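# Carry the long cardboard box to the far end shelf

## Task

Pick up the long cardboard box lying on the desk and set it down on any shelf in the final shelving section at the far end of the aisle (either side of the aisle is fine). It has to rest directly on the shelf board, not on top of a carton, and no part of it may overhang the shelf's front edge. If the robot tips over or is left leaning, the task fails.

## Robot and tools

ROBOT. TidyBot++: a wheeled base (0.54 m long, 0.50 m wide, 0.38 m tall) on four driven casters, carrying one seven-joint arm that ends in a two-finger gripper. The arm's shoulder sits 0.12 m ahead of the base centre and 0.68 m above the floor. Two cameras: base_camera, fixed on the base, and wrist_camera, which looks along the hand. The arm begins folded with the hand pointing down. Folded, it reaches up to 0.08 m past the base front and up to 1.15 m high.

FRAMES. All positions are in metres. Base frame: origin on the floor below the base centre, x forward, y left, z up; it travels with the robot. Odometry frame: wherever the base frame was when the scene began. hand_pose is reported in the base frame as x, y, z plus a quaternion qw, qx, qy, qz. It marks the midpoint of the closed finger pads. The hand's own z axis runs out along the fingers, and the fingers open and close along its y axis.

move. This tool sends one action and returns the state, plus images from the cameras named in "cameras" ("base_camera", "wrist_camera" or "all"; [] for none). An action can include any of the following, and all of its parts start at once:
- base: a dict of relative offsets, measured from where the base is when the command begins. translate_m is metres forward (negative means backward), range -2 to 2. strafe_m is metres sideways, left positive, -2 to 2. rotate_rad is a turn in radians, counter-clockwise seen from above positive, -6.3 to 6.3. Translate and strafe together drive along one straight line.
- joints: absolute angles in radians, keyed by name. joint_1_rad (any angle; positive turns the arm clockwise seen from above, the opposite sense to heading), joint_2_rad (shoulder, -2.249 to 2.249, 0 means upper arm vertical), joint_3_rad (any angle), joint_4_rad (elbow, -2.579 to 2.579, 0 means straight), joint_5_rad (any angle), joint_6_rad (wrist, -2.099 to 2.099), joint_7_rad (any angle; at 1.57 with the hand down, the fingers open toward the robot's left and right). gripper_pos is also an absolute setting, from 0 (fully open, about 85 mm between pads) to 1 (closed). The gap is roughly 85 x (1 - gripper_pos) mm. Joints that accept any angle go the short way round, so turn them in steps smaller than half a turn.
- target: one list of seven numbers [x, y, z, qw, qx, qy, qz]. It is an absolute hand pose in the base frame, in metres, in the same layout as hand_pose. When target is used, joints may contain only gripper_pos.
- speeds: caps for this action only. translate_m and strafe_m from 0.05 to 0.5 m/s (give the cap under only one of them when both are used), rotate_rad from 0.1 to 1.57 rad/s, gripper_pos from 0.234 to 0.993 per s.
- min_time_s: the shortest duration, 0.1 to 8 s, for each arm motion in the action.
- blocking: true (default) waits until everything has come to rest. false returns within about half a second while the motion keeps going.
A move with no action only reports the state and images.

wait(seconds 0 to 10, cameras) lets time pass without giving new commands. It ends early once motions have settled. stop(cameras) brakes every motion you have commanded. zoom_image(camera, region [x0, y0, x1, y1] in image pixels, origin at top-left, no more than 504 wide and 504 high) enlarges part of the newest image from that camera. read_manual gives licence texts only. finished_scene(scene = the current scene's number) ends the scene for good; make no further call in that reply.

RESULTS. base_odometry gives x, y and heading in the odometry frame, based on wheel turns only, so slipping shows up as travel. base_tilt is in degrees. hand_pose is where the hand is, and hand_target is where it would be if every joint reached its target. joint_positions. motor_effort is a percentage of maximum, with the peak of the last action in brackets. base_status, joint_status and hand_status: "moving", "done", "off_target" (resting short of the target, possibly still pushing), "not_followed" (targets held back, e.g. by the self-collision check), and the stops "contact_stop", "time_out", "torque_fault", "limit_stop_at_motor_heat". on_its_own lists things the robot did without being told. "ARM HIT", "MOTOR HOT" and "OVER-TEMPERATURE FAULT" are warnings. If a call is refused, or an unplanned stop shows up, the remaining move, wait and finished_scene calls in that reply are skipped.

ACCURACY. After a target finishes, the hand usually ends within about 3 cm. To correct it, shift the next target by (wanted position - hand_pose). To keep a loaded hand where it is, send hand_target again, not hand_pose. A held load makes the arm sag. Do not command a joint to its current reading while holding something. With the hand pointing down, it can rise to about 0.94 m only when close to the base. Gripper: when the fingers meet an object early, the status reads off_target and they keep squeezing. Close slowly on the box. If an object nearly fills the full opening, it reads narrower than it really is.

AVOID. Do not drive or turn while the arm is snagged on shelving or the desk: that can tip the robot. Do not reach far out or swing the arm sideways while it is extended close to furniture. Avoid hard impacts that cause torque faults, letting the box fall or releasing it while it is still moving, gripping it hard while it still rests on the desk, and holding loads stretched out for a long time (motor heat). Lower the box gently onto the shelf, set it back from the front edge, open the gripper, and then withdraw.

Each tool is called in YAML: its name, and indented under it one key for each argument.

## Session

move:
  joints: {"joint_6_rad": 0.6}
  cameras: ["all"]

move:
  base: {"rotate_rad": 1.25}
  cameras: ["all"]

move:
  base: {"rotate_rad": 1.25}
  cameras: ["all"]

move:
  base: {"rotate_rad": 1.25}
  cameras: ["all"]

move:
  base: {"rotate_rad": 1.25}
  cameras: ["all"]

Scene clock: 2.10 s.
move: done
base_odometry: x=+0.000 y=+0.000 heading=+0.000
base_tilt: forward=-0.4 right=-0.1
base_status: not commanded
joint_positions: joint_1_rad=-0.018 joint_2_rad=-0.397 joint_3_rad=+3.148 joint_4_rad=-2.511 joint_5_rad=+0.020 joint_6_rad=+0.549 joint_7_rad=+1.620 gripper_pos=+0.002
joint_status: all done
motor_effort: joint_1_rad=+1(1) joint_2_rad=-5(5) joint_3_rad=+0(0) joint_4_rad=+17(17) joint_5_rad=+0(1) joint_6_rad=+9(10) joint_7_rad=+0(1)
hand_pose: x=+0.5366 y=+0.0092 z=+0.9089 quat_wxyz=(+0.015, +0.705, +0.031, +0.709)
hand_target: x=+0.5359 y=+0.0094 z=+0.9243 quat_wxyz=(+0.015, +0.687, +0.030, +0.726)
hand_status: not commanded
pictures: base_camera, wrist_camera
Images, in order (width x height): base_camera 644x364, wrist_camera 644x476.

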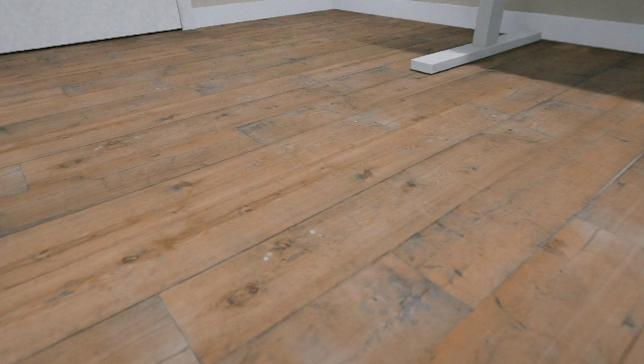

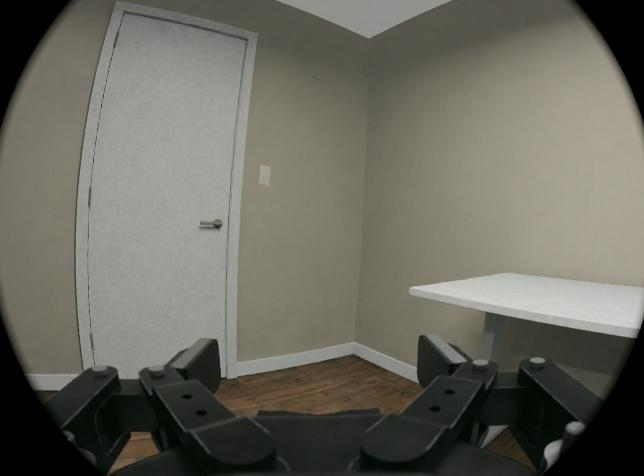

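Scene clock: 4.17 s.
move: done
base_odometry: x=+0.000 y=+0.000 heading=+1.249
base_tilt: forward=-0.4 right=-0.1
base_status: done
joint_positions: joint_1_rad=-0.018 joint_2_rad=-0.397 joint_3_rad=+3.148 joint_4_rad=-2.511 joint_5_rad=+0.020 joint_6_rad=+0.549 joint_7_rad=+1.620 gripper_pos=+0.002
joint_status: not commanded
motor_effort: joint_1_rad=+1(2) joint_2_rad=-5(6) joint_3_rad=+0(1) joint_4_rad=+17(17) joint_5_rad=+0(1) joint_6_rad=+9(10) joint_7_rad=+1(1)
hand_pose: x=+0.5366 y=+0.0094 z=+0.9089 quat_wxyz=(+0.015, +0.705, +0.031, +0.709)
hand_target: x=+0.5359 y=+0.0094 z=+0.9243 quat_wxyz=(+0.015, +0.687, +0.030, +0.726)
hand_status: not commanded
pictures: base_camera, wrist_camera
Images, in order (width x height): base_camera 644x364, wrist_camera 644x476.

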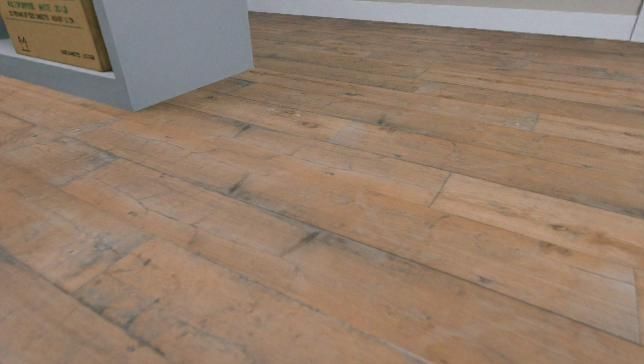

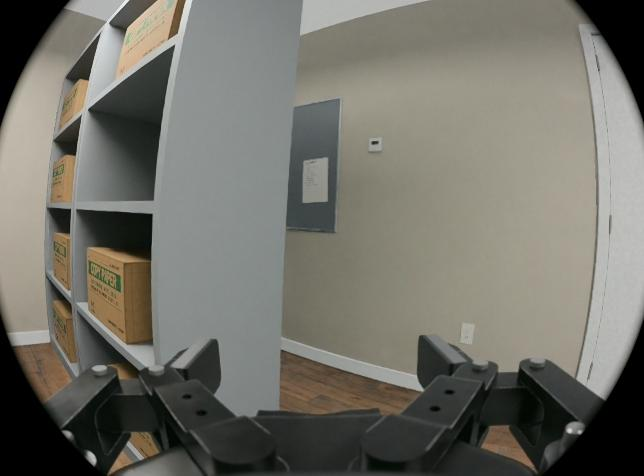

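Scene clock: 6.23 s.
move: done
base_odometry: x=+0.000 y=+0.000 heading=+2.499
base_tilt: forward=-0.4 right=-0.1
base_status: done
joint_positions: joint_1_rad=-0.018 joint_2_rad=-0.397 joint_3_rad=+3.148 joint_4_rad=-2.511 joint_5_rad=+0.020 joint_6_rad=+0.549 joint_7_rad=+1.620 gripper_pos=+0.002
joint_status: not commanded
motor_effort: joint_1_rad=+1(2) joint_2_rad=-4(6) joint_3_rad=+0(2) joint_4_rad=+17(17) joint_5_rad=+0(1) joint_6_rad=+9(10) joint_7_rad=+0(1)
hand_pose: x=+0.5365 y=+0.0095 z=+0.9089 quat_wxyz=(+0.015, +0.705, +0.031, +0.709)
hand_target: x=+0.5359 y=+0.0094 z=+0.9243 quat_wxyz=(+0.015, +0.687, +0.030, +0.726)
hand_status: not commanded
pictures: base_camera, wrist_camera
Images, in order (width x height): base_camera 644x364, wrist_camera 644x476.

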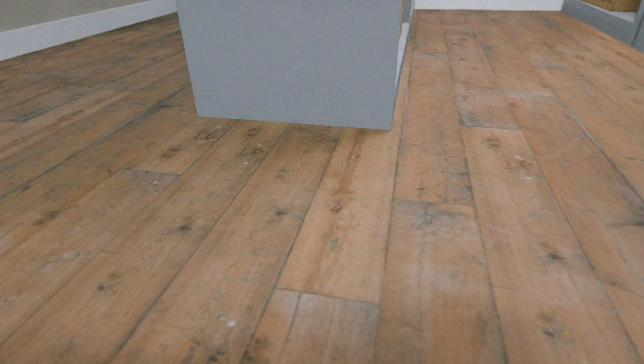

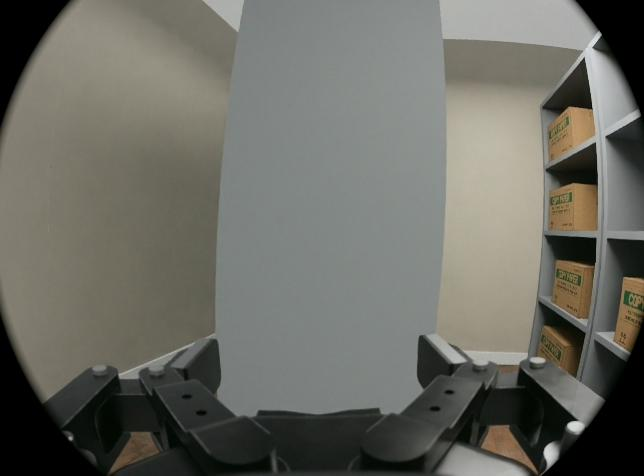

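Scene clock: 8.30 s.
move: done
base_odometry: x=+0.000 y=+0.000 heading=-2.535
base_tilt: forward=-0.4 right=-0.1
base_status: done
joint_positions: joint_1_rad=-0.018 joint_2_rad=-0.397 joint_3_rad=+3.147 joint_4_rad=-2.511 joint_5_rad=+0.020 joint_6_rad=+0.549 joint_7_rad=+1.620 gripper_pos=+0.002
joint_status: not commanded
motor_effort: joint_1_rad=+1(2) joint_2_rad=-5(6) joint_3_rad=+0(1) joint_4_rad=+17(17) joint_5_rad=+0(1) joint_6_rad=+9(10) joint_7_rad=+1(1)
hand_pose: x=+0.5365 y=+0.0096 z=+0.9089 quat_wxyz=(+0.015, +0.705, +0.031, +0.709)
hand_target: x=+0.5359 y=+0.0094 z=+0.9243 quat_wxyz=(+0.015, +0.687, +0.030, +0.726)
hand_status: not commanded
pictures: base_camera, wrist_camera
Images, in order (width x height): base_camera 644x364, wrist_camera 644x476.

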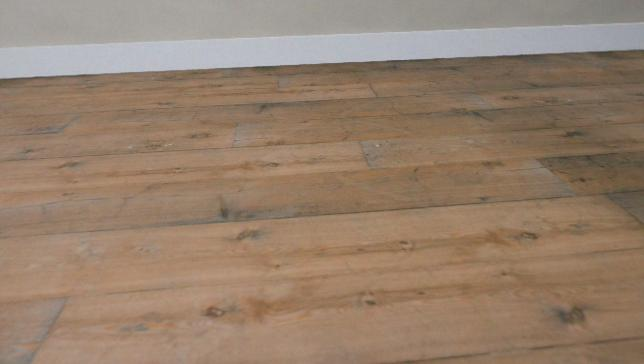

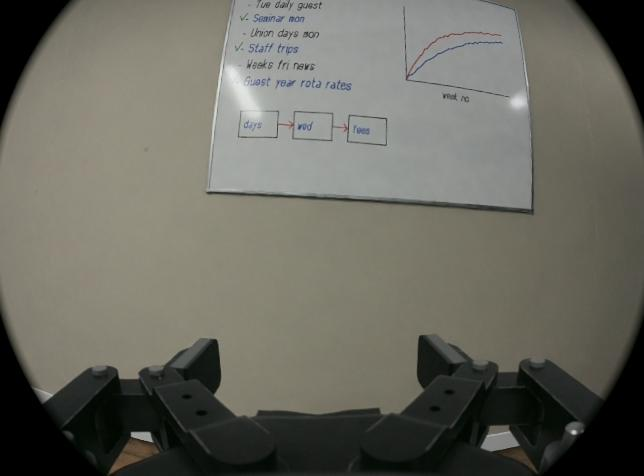

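Scene clock: 10.37 s.
move: done
base_odometry: x=+0.000 y=+0.000 heading=-1.286
base_tilt: forward=-0.4 right=-0.1
base_status: done
joint_positions: joint_1_rad=-0.018 joint_2_rad=-0.397 joint_3_rad=+3.147 joint_4_rad=-2.511 joint_5_rad=+0.020 joint_6_rad=+0.549 joint_7_rad=+1.620 gripper_pos=+0.002
joint_status: not commanded
motor_effort: joint_1_rad=+1(2) joint_2_rad=-4(6) joint_3_rad=+0(2) joint_4_rad=+17(17) joint_5_rad=+0(1) joint_6_rad=+9(10) joint_7_rad=+0(1)
hand_pose: x=+0.5365 y=+0.0097 z=+0.9089 quat_wxyz=(+0.015, +0.705, +0.031, +0.709)
hand_target: x=+0.5359 y=+0.0094 z=+0.9243 quat_wxyz=(+0.015, +0.687, +0.030, +0.726)
hand_status: not commanded
pictures: base_camera, wrist_camera
Images, in order (width x height): base_camera 644x364, wrist_camera 644x476.

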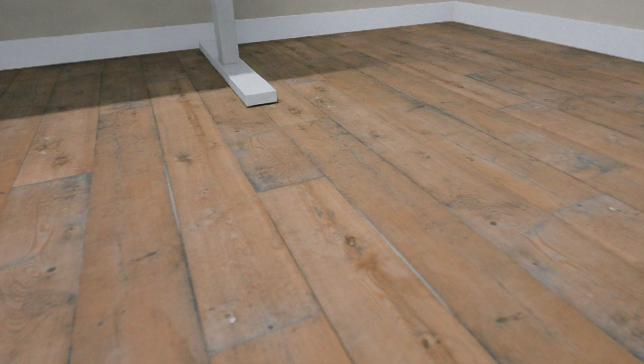

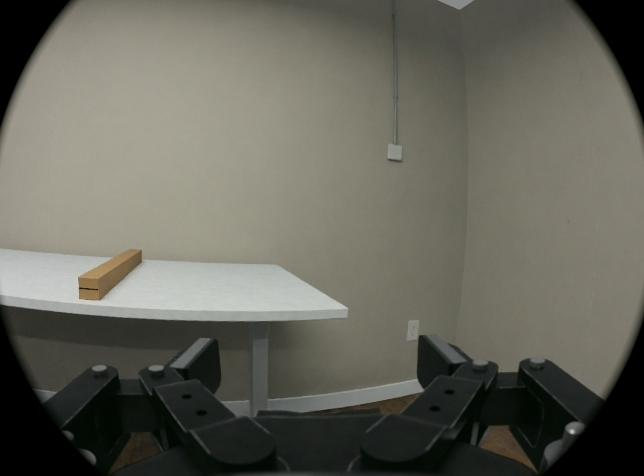

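move:
  base: {"translate_m": 0.2155, "strafe_m": 0.1345, "rotate_rad": 0.379}
  joints: {"joint_2_rad": 0.0, "joint_4_rad": -1.4, "joint_6_rad": -0.87}
  cameras: ["all"]

Scene clock: 34.57 s.
move: done
base_odometry: x=+0.190 y=-0.169 heading=-0.906
base_tilt: forward=-0.4 right=-0.1
base_status: done
joint_positions: joint_1_rad=-0.018 joint_2_rad=-0.023 joint_3_rad=+3.148 joint_4_rad=-1.431 joint_5_rad=+0.020 joint_6_rad=-0.807 joint_7_rad=+1.620 gripper_pos=+0.002
joint_status: all done
motor_effort: joint_1_rad=+1(2) joint_2_rad=-18(19) joint_3_rad=+0(2) joint_4_rad=+18(19) joint_5_rad=+0(1) joint_6_rad=+7(10) joint_7_rad=+0(1)
hand_pose: x=+0.6684 y=+0.0036 z=+0.9663 quat_wxyz=(+0.018, +0.894, +0.031, +0.446)
hand_target: x=+0.6671 y=+0.0030 z=+0.9557 quat_wxyz=(+0.018, +0.906, +0.030, +0.422)
hand_status: not commanded
pictures: base_camera, wrist_camera
Images, in order (width x height): base_camera 644x364, wrist_camera 644x476.

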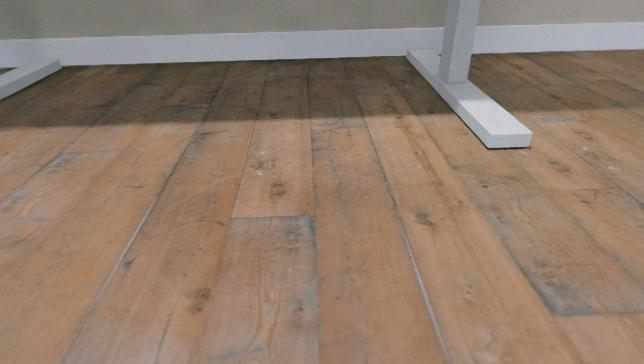

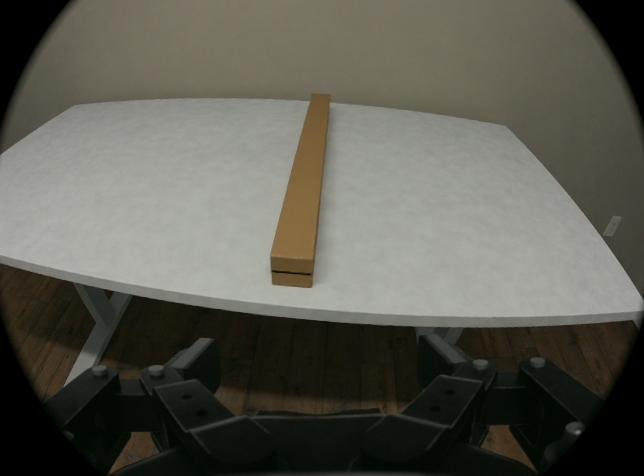

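move:
  base: {"translate_m": 0.6, "strafe_m": 0.035}
  speeds: {"translate_m": 0.35}
  joints: {"joint_2_rad": 0.345, "joint_4_rad": -0.85, "joint_6_rad": -1.98, "joint_7_rad": 1.52}
  cameras: ["all"]

Scene clock: 50.43 s.
move: done
base_odometry: x=+0.588 y=-0.620 heading=-0.906
base_tilt: forward=-0.4 right=-0.1
base_status: done
joint_positions: joint_1_rad=-0.018 joint_2_rad=+0.337 joint_3_rad=+3.148 joint_4_rad=-0.877 joint_5_rad=+0.020 joint_6_rad=-1.931 joint_7_rad=+1.562 gripper_pos=+0.002
joint_status: all done
motor_effort: joint_1_rad=+1(2) joint_2_rad=-25(28) joint_3_rad=-1(1) joint_4_rad=+13(18) joint_5_rad=+0(1) joint_6_rad=+0(9) joint_7_rad=+0(1)
hand_pose: x=+0.5517 y=+0.0014 z=+0.8775 quat_wxyz=(+0.010, +1.000, -0.002, -0.002)
hand_target: x=+0.5434 y=+0.0012 z=+0.8821 quat_wxyz=(+0.011, +1.000, -0.023, -0.016)
hand_status: not commanded
pictures: base_camera, wrist_camera
Images, in order (width x height): base_camera 644x364, wrist_camera 644x476.

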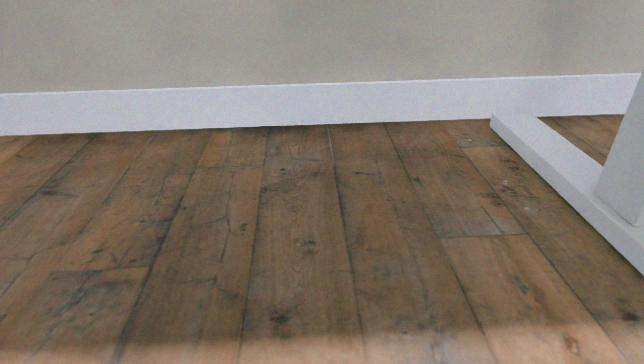

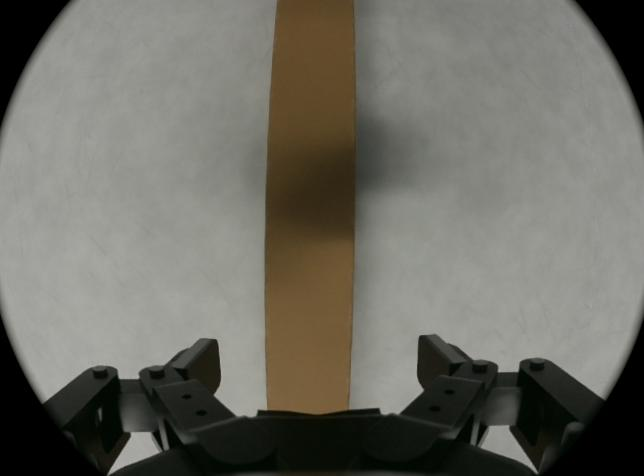

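move:
  base: {"strafe_m": 0.005}
  joints: {"joint_2_rad": 0.583, "joint_4_rad": -0.735, "joint_6_rad": -1.785}
  min_time_s: 2
  cameras: ["wrist_camera"]

Scene clock: 59.30 s.
move: done
base_odometry: x=+0.591 y=-0.617 heading=-0.906
base_tilt: forward=-0.3 right=-0.1
base_status: done
joint_positions: joint_1_rad=-0.019 joint_2_rad=+0.563 joint_3_rad=+3.147 joint_4_rad=-0.763 joint_5_rad=+0.020 joint_6_rad=-1.834 joint_7_rad=+1.562 gripper_pos=+0.002
joint_status: all done
motor_effort: joint_1_rad=+1(4) joint_2_rad=-32(34) joint_3_rad=-1(2) joint_4_rad=+14(15) joint_5_rad=+0(2) joint_6_rad=+0(2) joint_7_rad=+1(1)
hand_pose: x=+0.6428 y=+0.0028 z=+0.8025 quat_wxyz=(+0.011, +1.000, +0.000, -0.009)
hand_target: x=+0.6671 y=+0.0027 z=+0.8006 quat_wxyz=(+0.011, +1.000, -0.021, +0.020)
hand_status: not commanded
Images, in order (width x height): wrist_camera 644x476.

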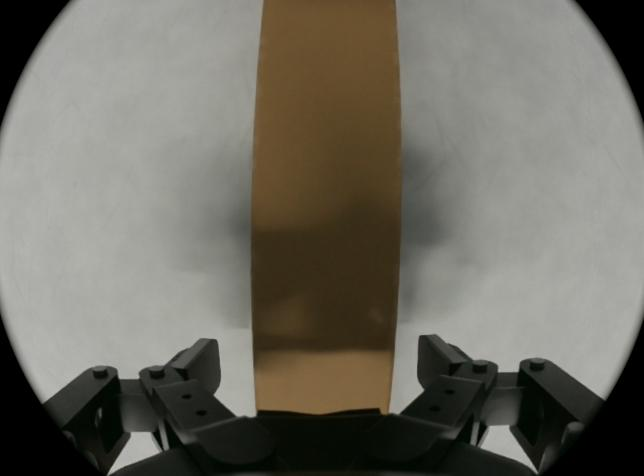

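move:
  joints: {"joint_2_rad": 0.5, "joint_4_rad": -0.7, "joint_6_rad": -1.815}
  min_time_s: 1
  cameras: ["wrist_camera"]

Scene clock: 65.20 s.
move: done
base_odometry: x=+0.591 y=-0.617 heading=-0.906
base_tilt: forward=-0.4 right=-0.1
base_status: not commanded
joint_positions: joint_1_rad=-0.019 joint_2_rad=+0.559 joint_3_rad=+3.147 joint_4_rad=-0.729 joint_5_rad=+0.020 joint_6_rad=-1.834 joint_7_rad=+1.562 gripper_pos=+0.002
joint_status: all done
motor_effort: joint_1_rad=+1(1) joint_2_rad=-32(33) joint_3_rad=-1(1) joint_4_rad=+14(15) joint_5_rad=+0(1) joint_6_rad=+0(2) joint_7_rad=+1(1)
hand_pose: x=+0.6502 y=+0.0029 z=+0.8151 quat_wxyz=(+0.011, +1.000, +0.000, +0.010)
hand_target: x=+0.6531 y=+0.0025 z=+0.8562 quat_wxyz=(+0.009, +0.998, -0.022, +0.064)
hand_status: not commanded
Images, in order (width x height): wrist_camera 644x476.

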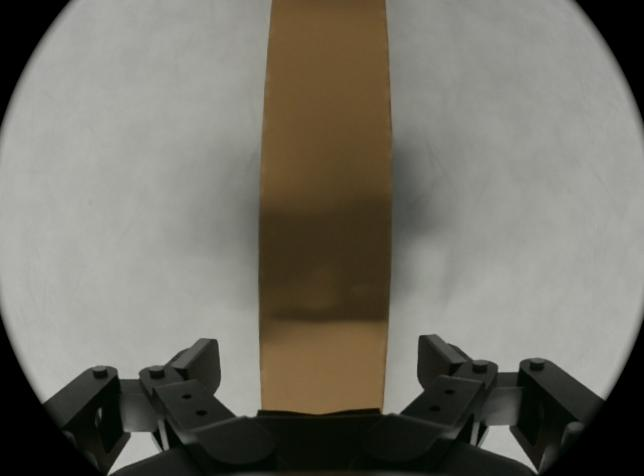

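move:
  joints: {"gripper_pos": 0.43}
  speeds: {"gripper_pos": 0.234}
  cameras: []

move:
  joints: {"gripper_pos": 0.465}
  speeds: {"gripper_pos": 0.234}
  cameras: ["wrist_camera"]

move:
  joints: {"gripper_pos": 0.495}
  speeds: {"gripper_pos": 0.234}
  cameras: ["wrist_camera"]

Scene clock: 70.83 s.
move: done
base_odometry: x=+0.591 y=-0.617 heading=-0.906
base_tilt: forward=-0.3 right=-0.1
base_status: not commanded
joint_positions: joint_1_rad=-0.019 joint_2_rad=+0.559 joint_3_rad=+3.147 joint_4_rad=-0.728 joint_5_rad=+0.020 joint_6_rad=-1.834 joint_7_rad=+1.561 gripper_pos=+0.431
joint_status: all done
motor_effort: joint_1_rad=+0(1) joint_2_rad=-32(33) joint_3_rad=-1(1) joint_4_rad=+14(15) joint_5_rad=+0(1) joint_6_rad=+0(1) joint_7_rad=+1(1)
hand_pose: x=+0.6503 y=+0.0029 z=+0.8152 quat_wxyz=(+0.011, +1.000, -0.001, +0.010)
hand_target: x=+0.6531 y=+0.0025 z=+0.8562 quat_wxyz=(+0.009, +0.998, -0.022, +0.064)
hand_status: not commanded

Scene clock: 71.97 s.
move: done
base_odometry: x=+0.591 y=-0.617 heading=-0.906
base_tilt: forward=-0.3 right=-0.1
base_status: not commanded
joint_positions: joint_1_rad=-0.019 joint_2_rad=+0.559 joint_3_rad=+3.147 joint_4_rad=-0.728 joint_5_rad=+0.020 joint_6_rad=-1.834 joint_7_rad=+1.561 gripper_pos=+0.464
joint_status: all done
motor_effort: joint_1_rad=+1(1) joint_2_rad=-31(32) joint_3_rad=-1(1) joint_4_rad=+13(14) joint_5_rad=+0(1) joint_6_rad=+0(1) joint_7_rad=+1(1)
hand_pose: x=+0.6504 y=+0.0029 z=+0.8155 quat_wxyz=(+0.011, +1.000, -0.001, +0.011)
hand_target: x=+0.6531 y=+0.0025 z=+0.8562 quat_wxyz=(+0.009, +0.998, -0.022, +0.064)
hand_status: not commanded
Images, in order (width x height): wrist_camera 644x476.

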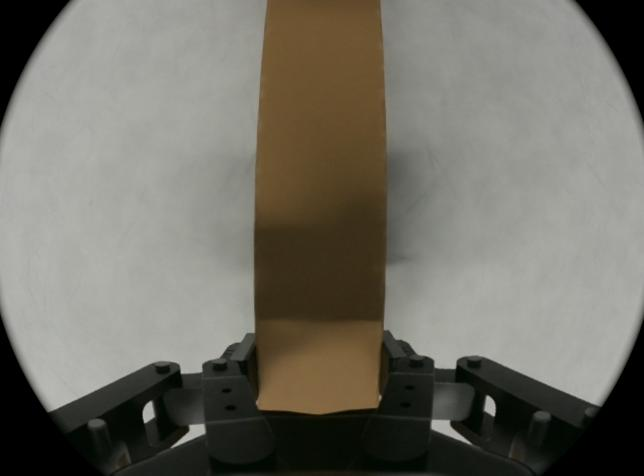

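Scene clock: 73.20 s.
move: done
base_odometry: x=+0.591 y=-0.617 heading=-0.906
base_tilt: forward=-0.4 right=-0.1
base_status: not commanded
joint_positions: joint_1_rad=-0.019 joint_2_rad=+0.558 joint_3_rad=+3.147 joint_4_rad=-0.727 joint_5_rad=+0.020 joint_6_rad=-1.834 joint_7_rad=+1.561 gripper_pos=+0.492
joint_status: all done
motor_effort: joint_1_rad=+0(1) joint_2_rad=-31(32) joint_3_rad=-1(1) joint_4_rad=+13(14) joint_5_rad=+0(1) joint_6_rad=+1(1) joint_7_rad=+0(1)
hand_pose: x=+0.6504 y=+0.0029 z=+0.8160 quat_wxyz=(+0.011, +1.000, -0.001, +0.011)
hand_target: x=+0.6531 y=+0.0025 z=+0.8562 quat_wxyz=(+0.009, +0.998, -0.022, +0.064)
hand_status: not commanded
Images, in order (width x height): wrist_camera 644x476.

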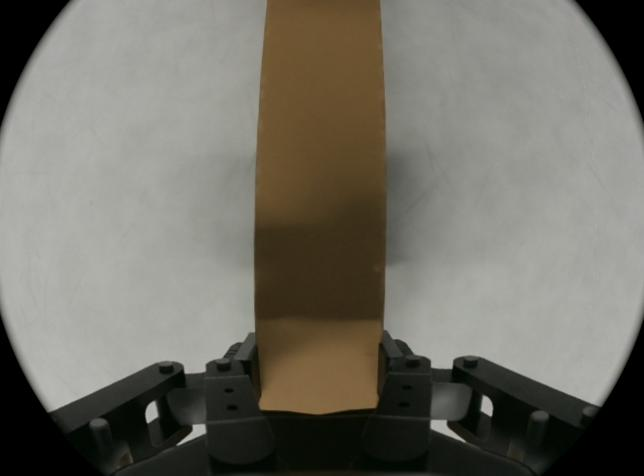

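move:
  joints: {"joint_2_rad": 0.41, "joint_4_rad": -0.73, "joint_6_rad": -1.98}
  min_time_s: 2
  cameras: ["wrist_camera"]

Scene clock: 78.63 s.
move: done
base_odometry: x=+0.591 y=-0.617 heading=-0.906
base_tilt: forward=-0.3 right=-0.1
base_status: not commanded
joint_positions: joint_1_rad=-0.019 joint_2_rad=+0.472 joint_3_rad=+3.147 joint_4_rad=-0.727 joint_5_rad=+0.020 joint_6_rad=-1.911 joint_7_rad=+1.559 gripper_pos=+0.492
joint_status: all done
motor_effort: joint_1_rad=+1(1) joint_2_rad=-30(33) joint_3_rad=-1(1) joint_4_rad=+13(15) joint_5_rad=+0(1) joint_6_rad=-2(3) joint_7_rad=+0(1)
hand_pose: x=+0.6130 y=+0.0025 z=+0.8597 quat_wxyz=(+0.011, +1.000, -0.003, +0.016)
hand_target: x=+0.5791 y=+0.0018 z=+0.8878 quat_wxyz=(+0.010, +1.000, -0.023, +0.011)
hand_status: not commanded
Images, in order (width x height): wrist_camera 644x476.

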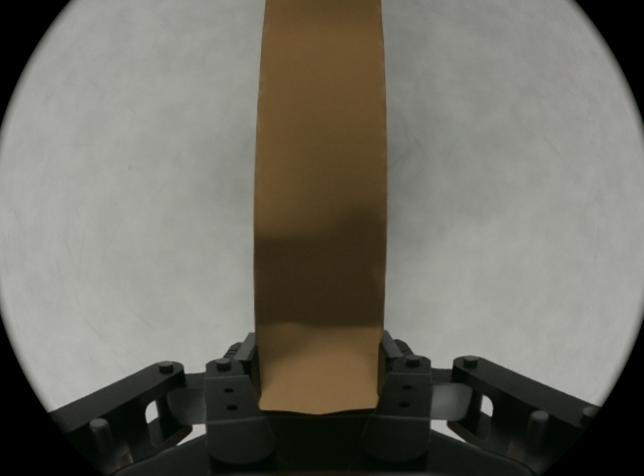

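move:
  base: {"translate_m": -0.85, "strafe_m": 0.2}
  speeds: {"translate_m": 0.4}
  joints: {"joint_7_rad": -0.03}
  min_time_s: 3.5
  cameras: ["all"]

Scene clock: 96.80 s.
move: done
base_odometry: x=+0.225 y=+0.176 heading=-0.906
base_tilt: forward=-0.4 right=-0.1
base_status: done
joint_positions: joint_1_rad=-0.018 joint_2_rad=+0.457 joint_3_rad=+3.147 joint_4_rad=-0.727 joint_5_rad=+0.020 joint_6_rad=-1.937 joint_7_rad=+0.012 gripper_pos=+0.492
joint_status: all done
motor_effort: joint_1_rad=+0(2) joint_2_rad=-29(34) joint_3_rad=-1(2) joint_4_rad=+13(14) joint_5_rad=+0(1) joint_6_rad=+0(3) joint_7_rad=+0(1)
hand_pose: x=+0.6024 y=+0.0020 z=+0.8666 quat_wxyz=(+0.000, +0.713, -0.701, +0.015)
hand_target: x=+0.5791 y=+0.0018 z=+0.8878 quat_wxyz=(-0.001, +0.698, -0.716, +0.015)
hand_status: not commanded
pictures: base_camera, wrist_camera
Images, in order (width x height): base_camera 644x364, wrist_camera 644x476.

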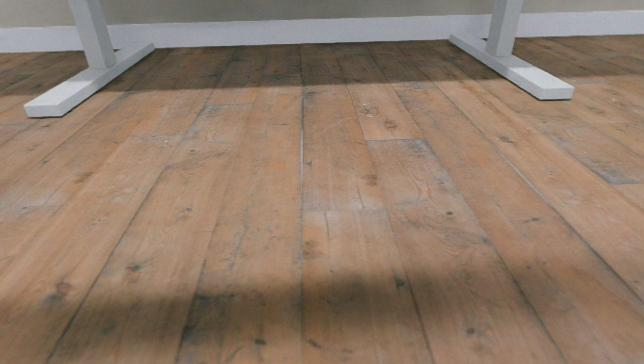

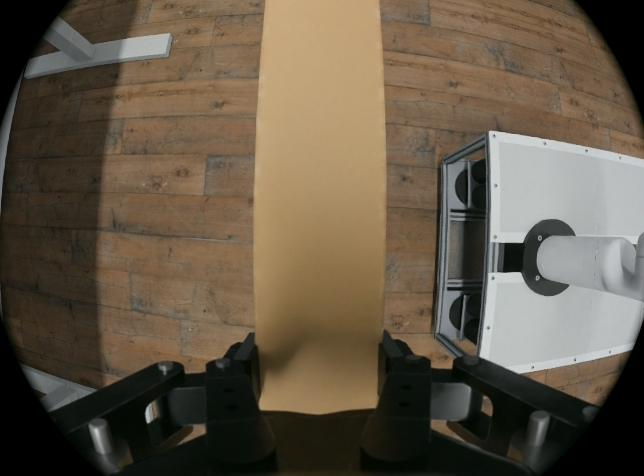

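move:
  base: {"rotate_rad": 3.141}
  speeds: {"rotate_rad": 0.8}
  joints: {"joint_1_rad": 0.0, "joint_2_rad": -0.53, "joint_4_rad": -2.12, "joint_6_rad": 0.0635}
  min_time_s: 4
  cameras: ["all"]

zoom_image:
  camera: "wrist_camera"
  region: [100, 100, 600, 400]

zoom_image:
  camera: "base_camera"
  region: [0, 0, 340, 200]

zoom_image:
  camera: "base_camera"
  region: [304, 0, 644, 200]

Scene clock: 107.90 s.
move: done
base_odometry: x=+0.225 y=+0.176 heading=+2.234
base_tilt: forward=-0.4 right=-0.1
base_status: done
joint_positions: joint_1_rad=-0.015 joint_2_rad=-0.502 joint_3_rad=+3.148 joint_4_rad=-2.093 joint_5_rad=+0.020 joint_6_rad=+0.004 joint_7_rad=+0.012 gripper_pos=+0.492
joint_status: all done
motor_effort: joint_1_rad=+0(4) joint_2_rad=-4(30) joint_3_rad=+0(2) joint_4_rad=+19(21) joint_5_rad=+0(1) joint_6_rad=+10(11) joint_7_rad=+1(1)
hand_pose: x=+0.5423 y=+0.0045 z=+1.0389 quat_wxyz=(-0.491, +0.514, -0.494, +0.500)
hand_target: x=+0.5317 y=-0.0018 z=+1.0526 quat_wxyz=(-0.513, +0.484, -0.493, +0.509)
hand_status: not commanded
pictures: base_camera, wrist_camera
Images, in order (width x height): base_camera 644x364, wrist_camera 644x476.

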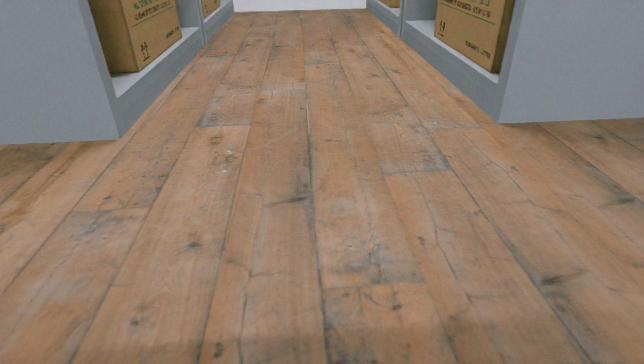

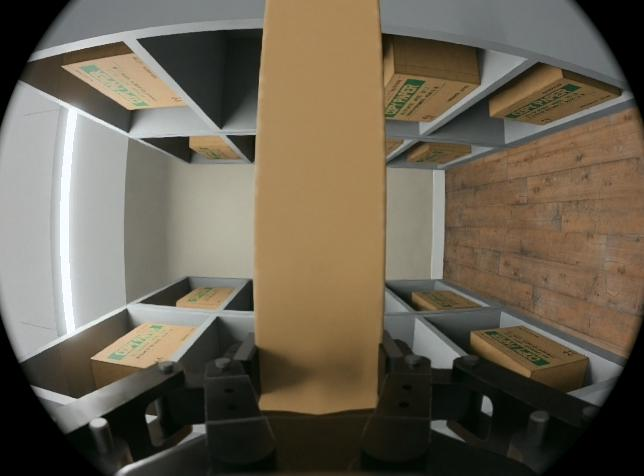

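Scaled by 1.008.

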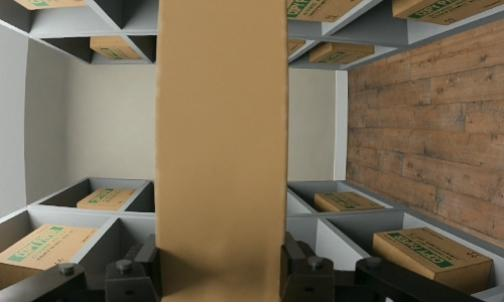

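Scaled by 1.482.

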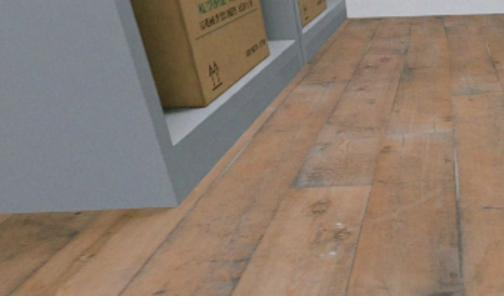

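Scaled by 1.482.

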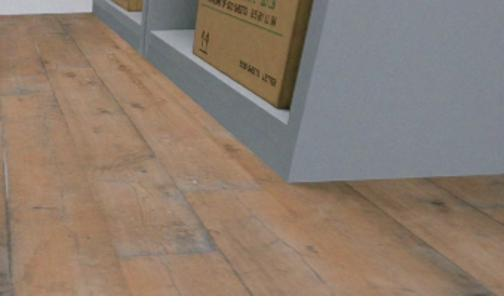

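move:
  base: {"strafe_m": -0.164}
  joints: {"joint_1_rad": -1.595, "joint_2_rad": 0.125, "joint_4_rad": -2.08, "joint_6_rad": -0.58, "joint_7_rad": -0.03}
  min_time_s: 4
  cameras: ["all"]

Scene clock: 124.20 s.
move: done
base_odometry: x=+0.354 y=+0.277 heading=+2.235
base_tilt: forward=-0.4 right=-0.1
base_status: done
joint_positions: joint_1_rad=-1.578 joint_2_rad=+0.107 joint_3_rad=+3.151 joint_4_rad=-2.093 joint_5_rad=+0.020 joint_6_rad=-0.523 joint_7_rad=+0.012 gripper_pos=+0.492
joint_status: all done
motor_effort: joint_1_rad=+1(2) joint_2_rad=-18(20) joint_3_rad=+0(2) joint_4_rad=+13(20) joint_5_rad=+0(1) joint_6_rad=+4(11) joint_7_rad=+0(2)
hand_pose: x=+0.1219 y=+0.4256 z=+0.6308 quat_wxyz=(-0.208, +0.978, +0.012, +0.009)
hand_target: x=+0.1138 y=+0.4144 z=+0.6213 quat_wxyz=(-0.177, +0.984, +0.001, +0.003)
hand_status: not commanded
pictures: base_camera, wrist_camera
Images, in order (width x height): base_camera 644x364, wrist_camera 644x476.

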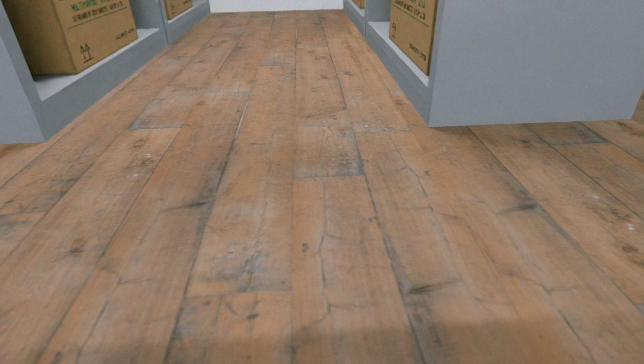

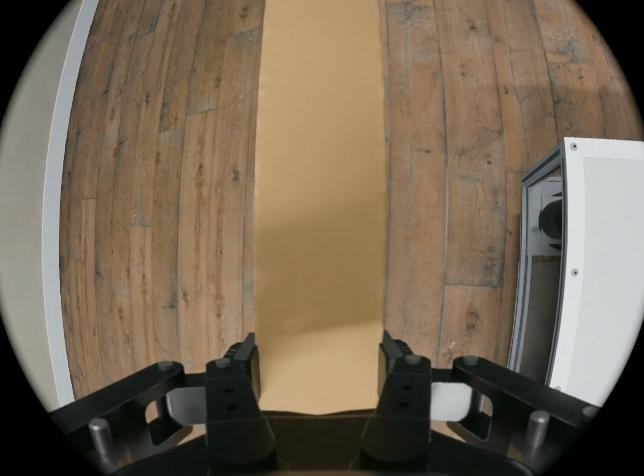

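zoom_image:
  camera: "base_camera"
  region: [0, 0, 260, 170]

zoom_image:
  camera: "base_camera"
  region: [300, 0, 560, 170]

Scaled by 1.938.

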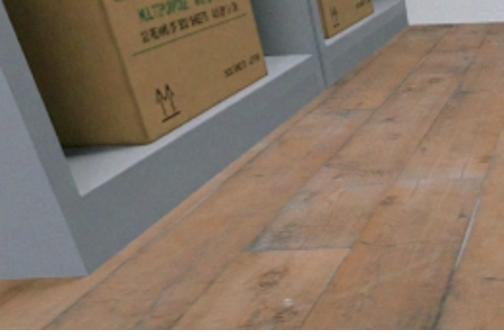

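Scaled by 1.938.

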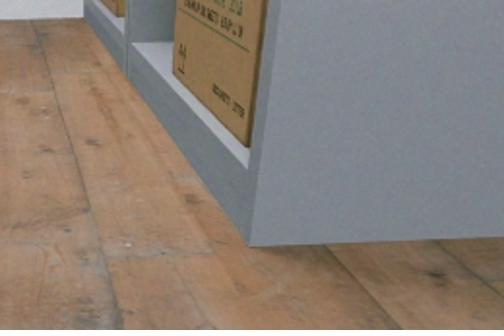

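move:
  base: {"translate_m": 1.0, "strafe_m": 0.01}
  speeds: {"translate_m": 0.3}
  cameras: ["all"]

zoom_image:
  camera: "base_camera"
  region: [0, 0, 340, 364]

zoom_image:
  camera: "base_camera"
  region: [304, 0, 644, 364]

Scene clock: 137.83 s.
move: done
base_odometry: x=-0.270 y=+1.059 heading=+2.234
base_tilt: forward=-0.4 right=-0.1
base_status: done
joint_positions: joint_1_rad=-1.585 joint_2_rad=+0.107 joint_3_rad=+3.151 joint_4_rad=-2.093 joint_5_rad=+0.020 joint_6_rad=-0.527 joint_7_rad=+0.012 gripper_pos=+0.492
joint_status: not commanded
motor_effort: joint_1_rad=+1(3) joint_2_rad=-18(19) joint_3_rad=+0(3) joint_4_rad=+13(14) joint_5_rad=+0(1) joint_6_rad=+4(5) joint_7_rad=+1(1)
hand_pose: x=+0.1189 y=+0.4244 z=+0.6300 quat_wxyz=(-0.205, +0.979, +0.016, +0.008)
hand_target: x=+0.1138 y=+0.4144 z=+0.6213 quat_wxyz=(-0.177, +0.984, +0.001, +0.003)
hand_status: not commanded
pictures: base_camera, wrist_camera
Images, in order (width x height): base_camera 644x364, wrist_camera 644x476.

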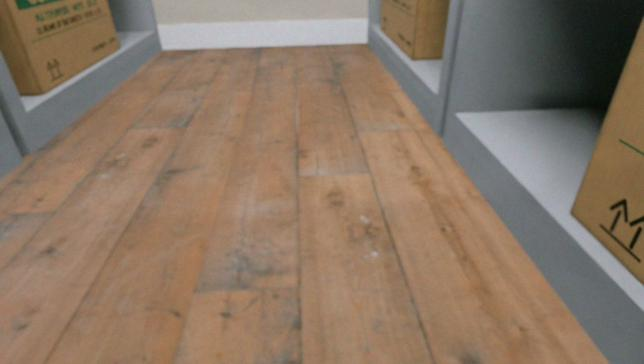

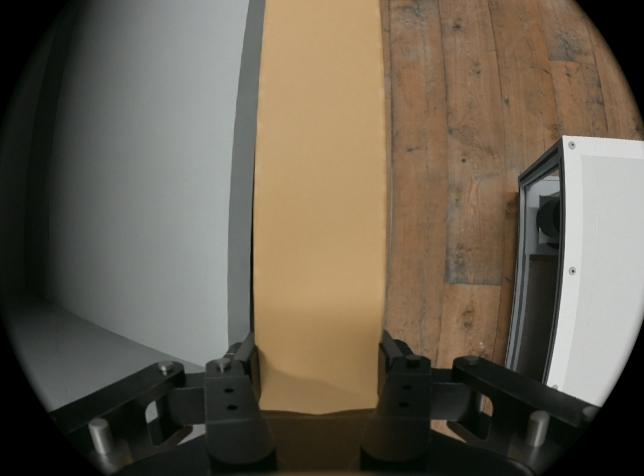

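Scaled by 1.385.

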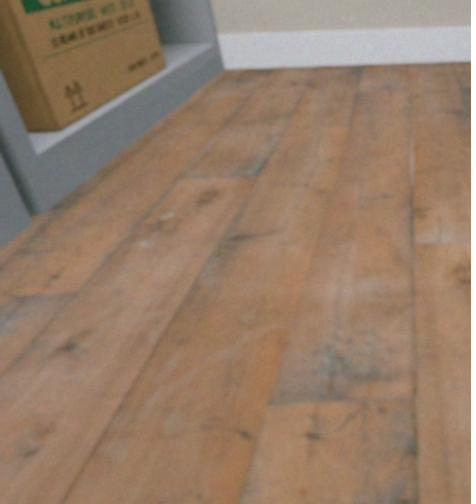

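Scaled by 1.385.

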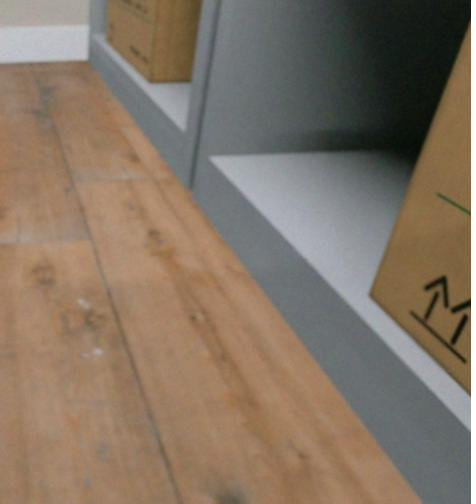

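move:
  base: {"translate_m": 0.8}
  speeds: {"translate_m": 0.3}
  cameras: ["all"]

zoom_image:
  camera: "base_camera"
  region: [0, 0, 340, 364]

zoom_image:
  camera: "base_camera"
  region: [304, 0, 644, 364]

Scene clock: 145.80 s.
move: done
base_odometry: x=-0.763 y=+1.689 heading=+2.234
base_tilt: forward=-0.4 right=-0.1
base_status: done
joint_positions: joint_1_rad=-1.589 joint_2_rad=+0.107 joint_3_rad=+3.150 joint_4_rad=-2.093 joint_5_rad=+0.020 joint_6_rad=-0.527 joint_7_rad=+0.012 gripper_pos=+0.492
joint_status: not commanded
motor_effort: joint_1_rad=+1(2) joint_2_rad=-18(19) joint_3_rad=-1(3) joint_4_rad=+13(14) joint_5_rad=+0(1) joint_6_rad=+4(5) joint_7_rad=+1(1)
hand_pose: x=+0.1170 y=+0.4244 z=+0.6300 quat_wxyz=(-0.205, +0.978, +0.018, +0.007)
hand_target: x=+0.1138 y=+0.4144 z=+0.6213 quat_wxyz=(-0.177, +0.984, +0.001, +0.003)
hand_status: not commanded
pictures: base_camera, wrist_camera
Images, in order (width x height): base_camera 644x364, wrist_camera 644x476.

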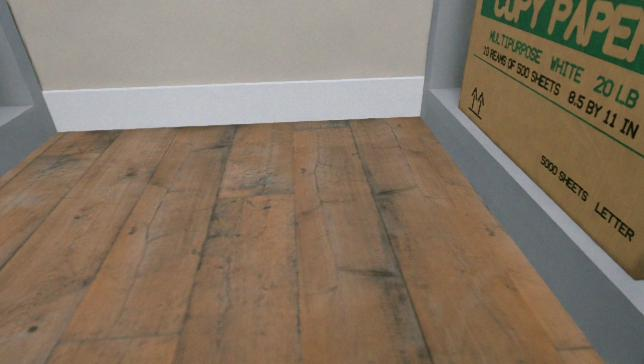

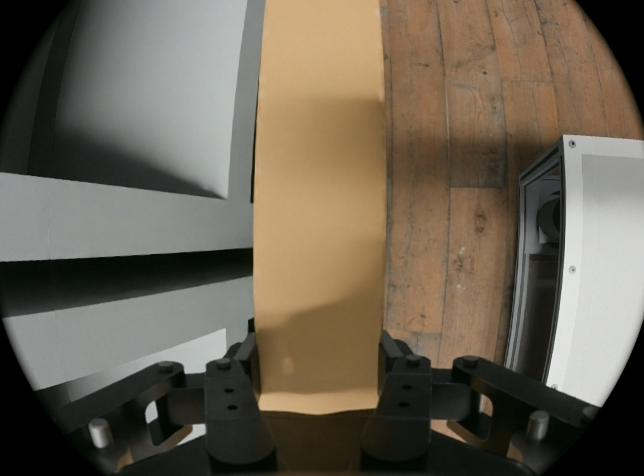

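Scaled by 1.385.

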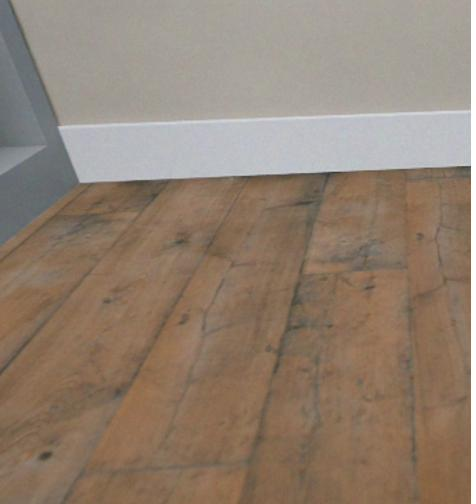

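Scaled by 1.385.

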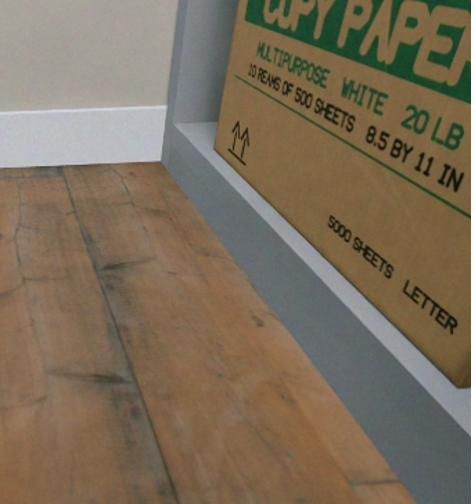

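move:
  base: {"translate_m": 0.38}
  speeds: {"translate_m": 0.25}
  cameras: ["all"]

Scene clock: 158.33 s.
move: done
base_odometry: x=-0.997 y=+1.989 heading=+2.234
base_tilt: forward=-0.4 right=-0.1
base_status: done
joint_positions: joint_1_rad=-1.591 joint_2_rad=+0.107 joint_3_rad=+3.150 joint_4_rad=-2.093 joint_5_rad=+0.020 joint_6_rad=-0.527 joint_7_rad=+0.012 gripper_pos=+0.492
joint_status: not commanded
motor_effort: joint_1_rad=+1(3) joint_2_rad=-18(19) joint_3_rad=+0(2) joint_4_rad=+14(14) joint_5_rad=+0(1) joint_6_rad=+4(5) joint_7_rad=+0(1)
hand_pose: x=+0.1158 y=+0.4243 z=+0.6299 quat_wxyz=(-0.205, +0.978, +0.019, +0.007)
hand_target: x=+0.1138 y=+0.4144 z=+0.6213 quat_wxyz=(-0.177, +0.984, +0.001, +0.003)
hand_status: not commanded
pictures: base_camera, wrist_camera
Images, in order (width x height): base_camera 644x364, wrist_camera 644x476.

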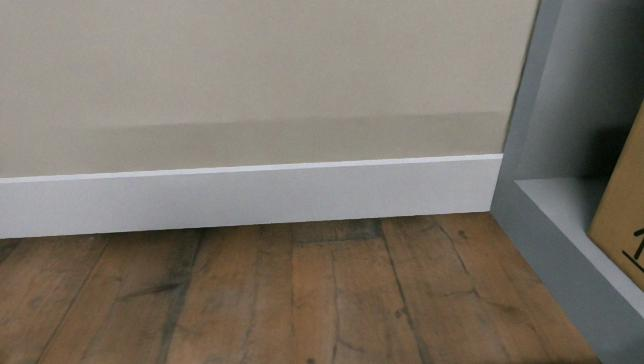

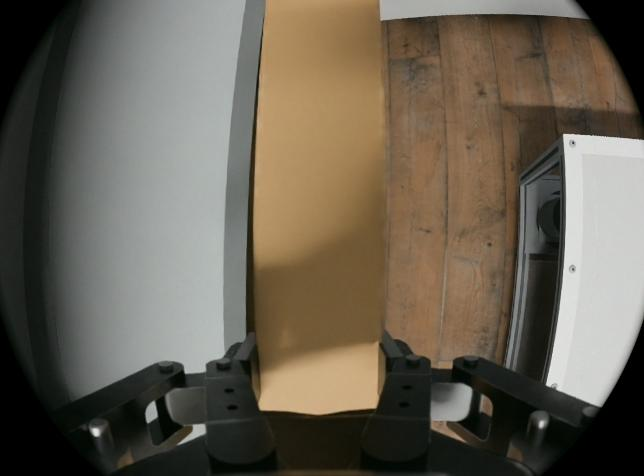

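move:
  base: {"translate_m": 0.09}
  speeds: {"translate_m": 0.2}
  joints: {"joint_2_rad": -0.5}
  min_time_s: 2
  cameras: ["all"]

Scene clock: 189.87 s.
move: done
base_odometry: x=-1.052 y=+2.060 heading=+2.234
base_tilt: forward=-0.3 right=-0.1
base_status: done
joint_positions: joint_1_rad=-1.592 joint_2_rad=-0.479 joint_3_rad=+3.149 joint_4_rad=-2.093 joint_5_rad=+0.020 joint_6_rad=-0.528 joint_7_rad=+0.012 gripper_pos=+0.492
joint_status: all done
motor_effort: joint_1_rad=+1(3) joint_2_rad=-4(20) joint_3_rad=+0(2) joint_4_rad=+18(19) joint_5_rad=+0(1) joint_6_rad=+8(9) joint_7_rad=+1(1)
hand_pose: x=+0.1159 y=+0.3822 z=+0.8733 quat_wxyz=(-0.479, +0.878, +0.016, +0.006)
hand_target: x=+0.1149 y=+0.3715 z=+0.8752 quat_wxyz=(-0.471, +0.882, -0.001, -0.004)
hand_status: not commanded
pictures: base_camera, wrist_camera
Images, in order (width x height): base_camera 644x364, wrist_camera 644x476.

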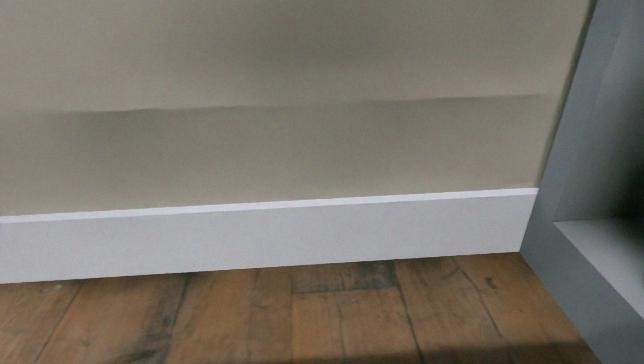

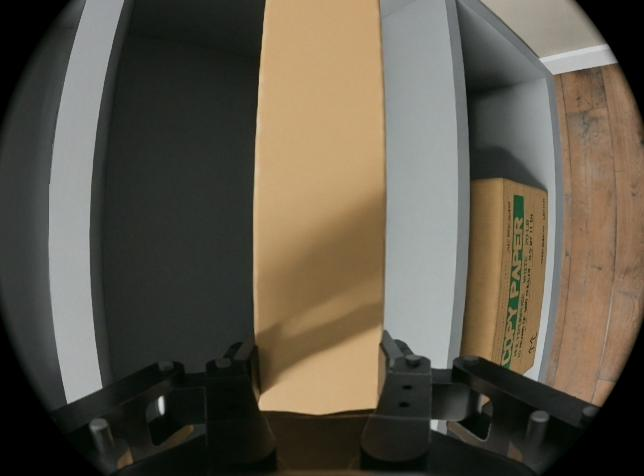

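zoom_image:
  camera: "wrist_camera"
  region: [370, 0, 600, 150]

zoom_image:
  camera: "wrist_camera"
  region: [40, 0, 290, 150]

Scaled by 2.191.

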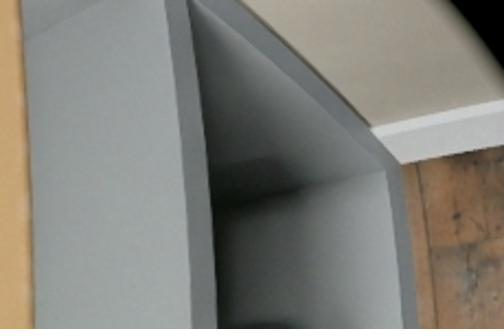

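Scaled by 2.016.

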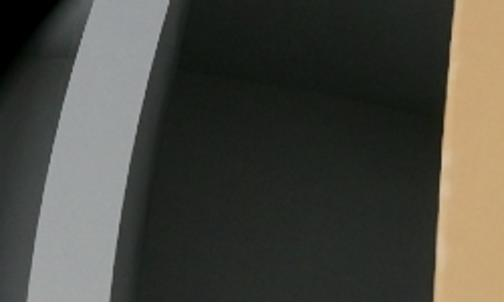

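move:
  base: {"translate_m": 0.032}
  speeds: {"translate_m": 0.1}
  joints: {"joint_2_rad": 0.13}
  min_time_s: 3
  cameras: ["all"]

Scene clock: 208.57 s.
move: done
base_odometry: x=-1.072 y=+2.085 heading=+2.234
base_tilt: forward=-0.4 right=-0.1
base_status: done
joint_positions: joint_1_rad=-1.592 joint_2_rad=+0.116 joint_3_rad=+3.149 joint_4_rad=-2.093 joint_5_rad=+0.020 joint_6_rad=-0.528 joint_7_rad=+0.012 gripper_pos=+0.492
joint_status: all done
motor_effort: joint_1_rad=+0(2) joint_2_rad=-18(19) joint_3_rad=-1(2) joint_4_rad=+13(19) joint_5_rad=+0(1) joint_6_rad=+4(8) joint_7_rad=+1(1)
hand_pose: x=+0.1149 y=+0.4237 z=+0.6262 quat_wxyz=(-0.201, +0.979, +0.020, +0.007)
hand_target: x=+0.1138 y=+0.4141 z=+0.6193 quat_wxyz=(-0.175, +0.985, +0.001, +0.003)
hand_status: not commanded
pictures: base_camera, wrist_camera
Images, in order (width x height): base_camera 644x364, wrist_camera 644x476.

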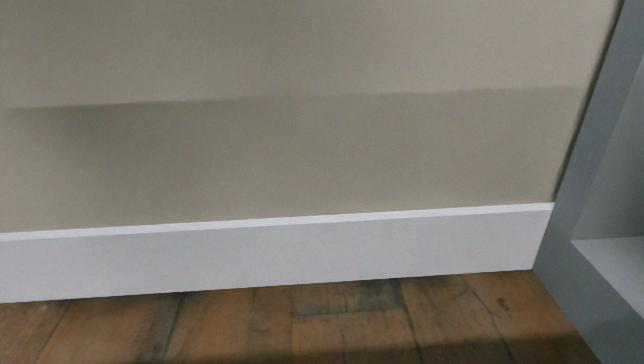

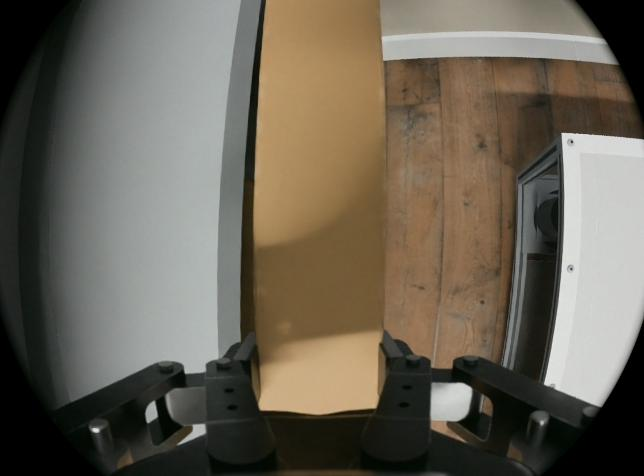

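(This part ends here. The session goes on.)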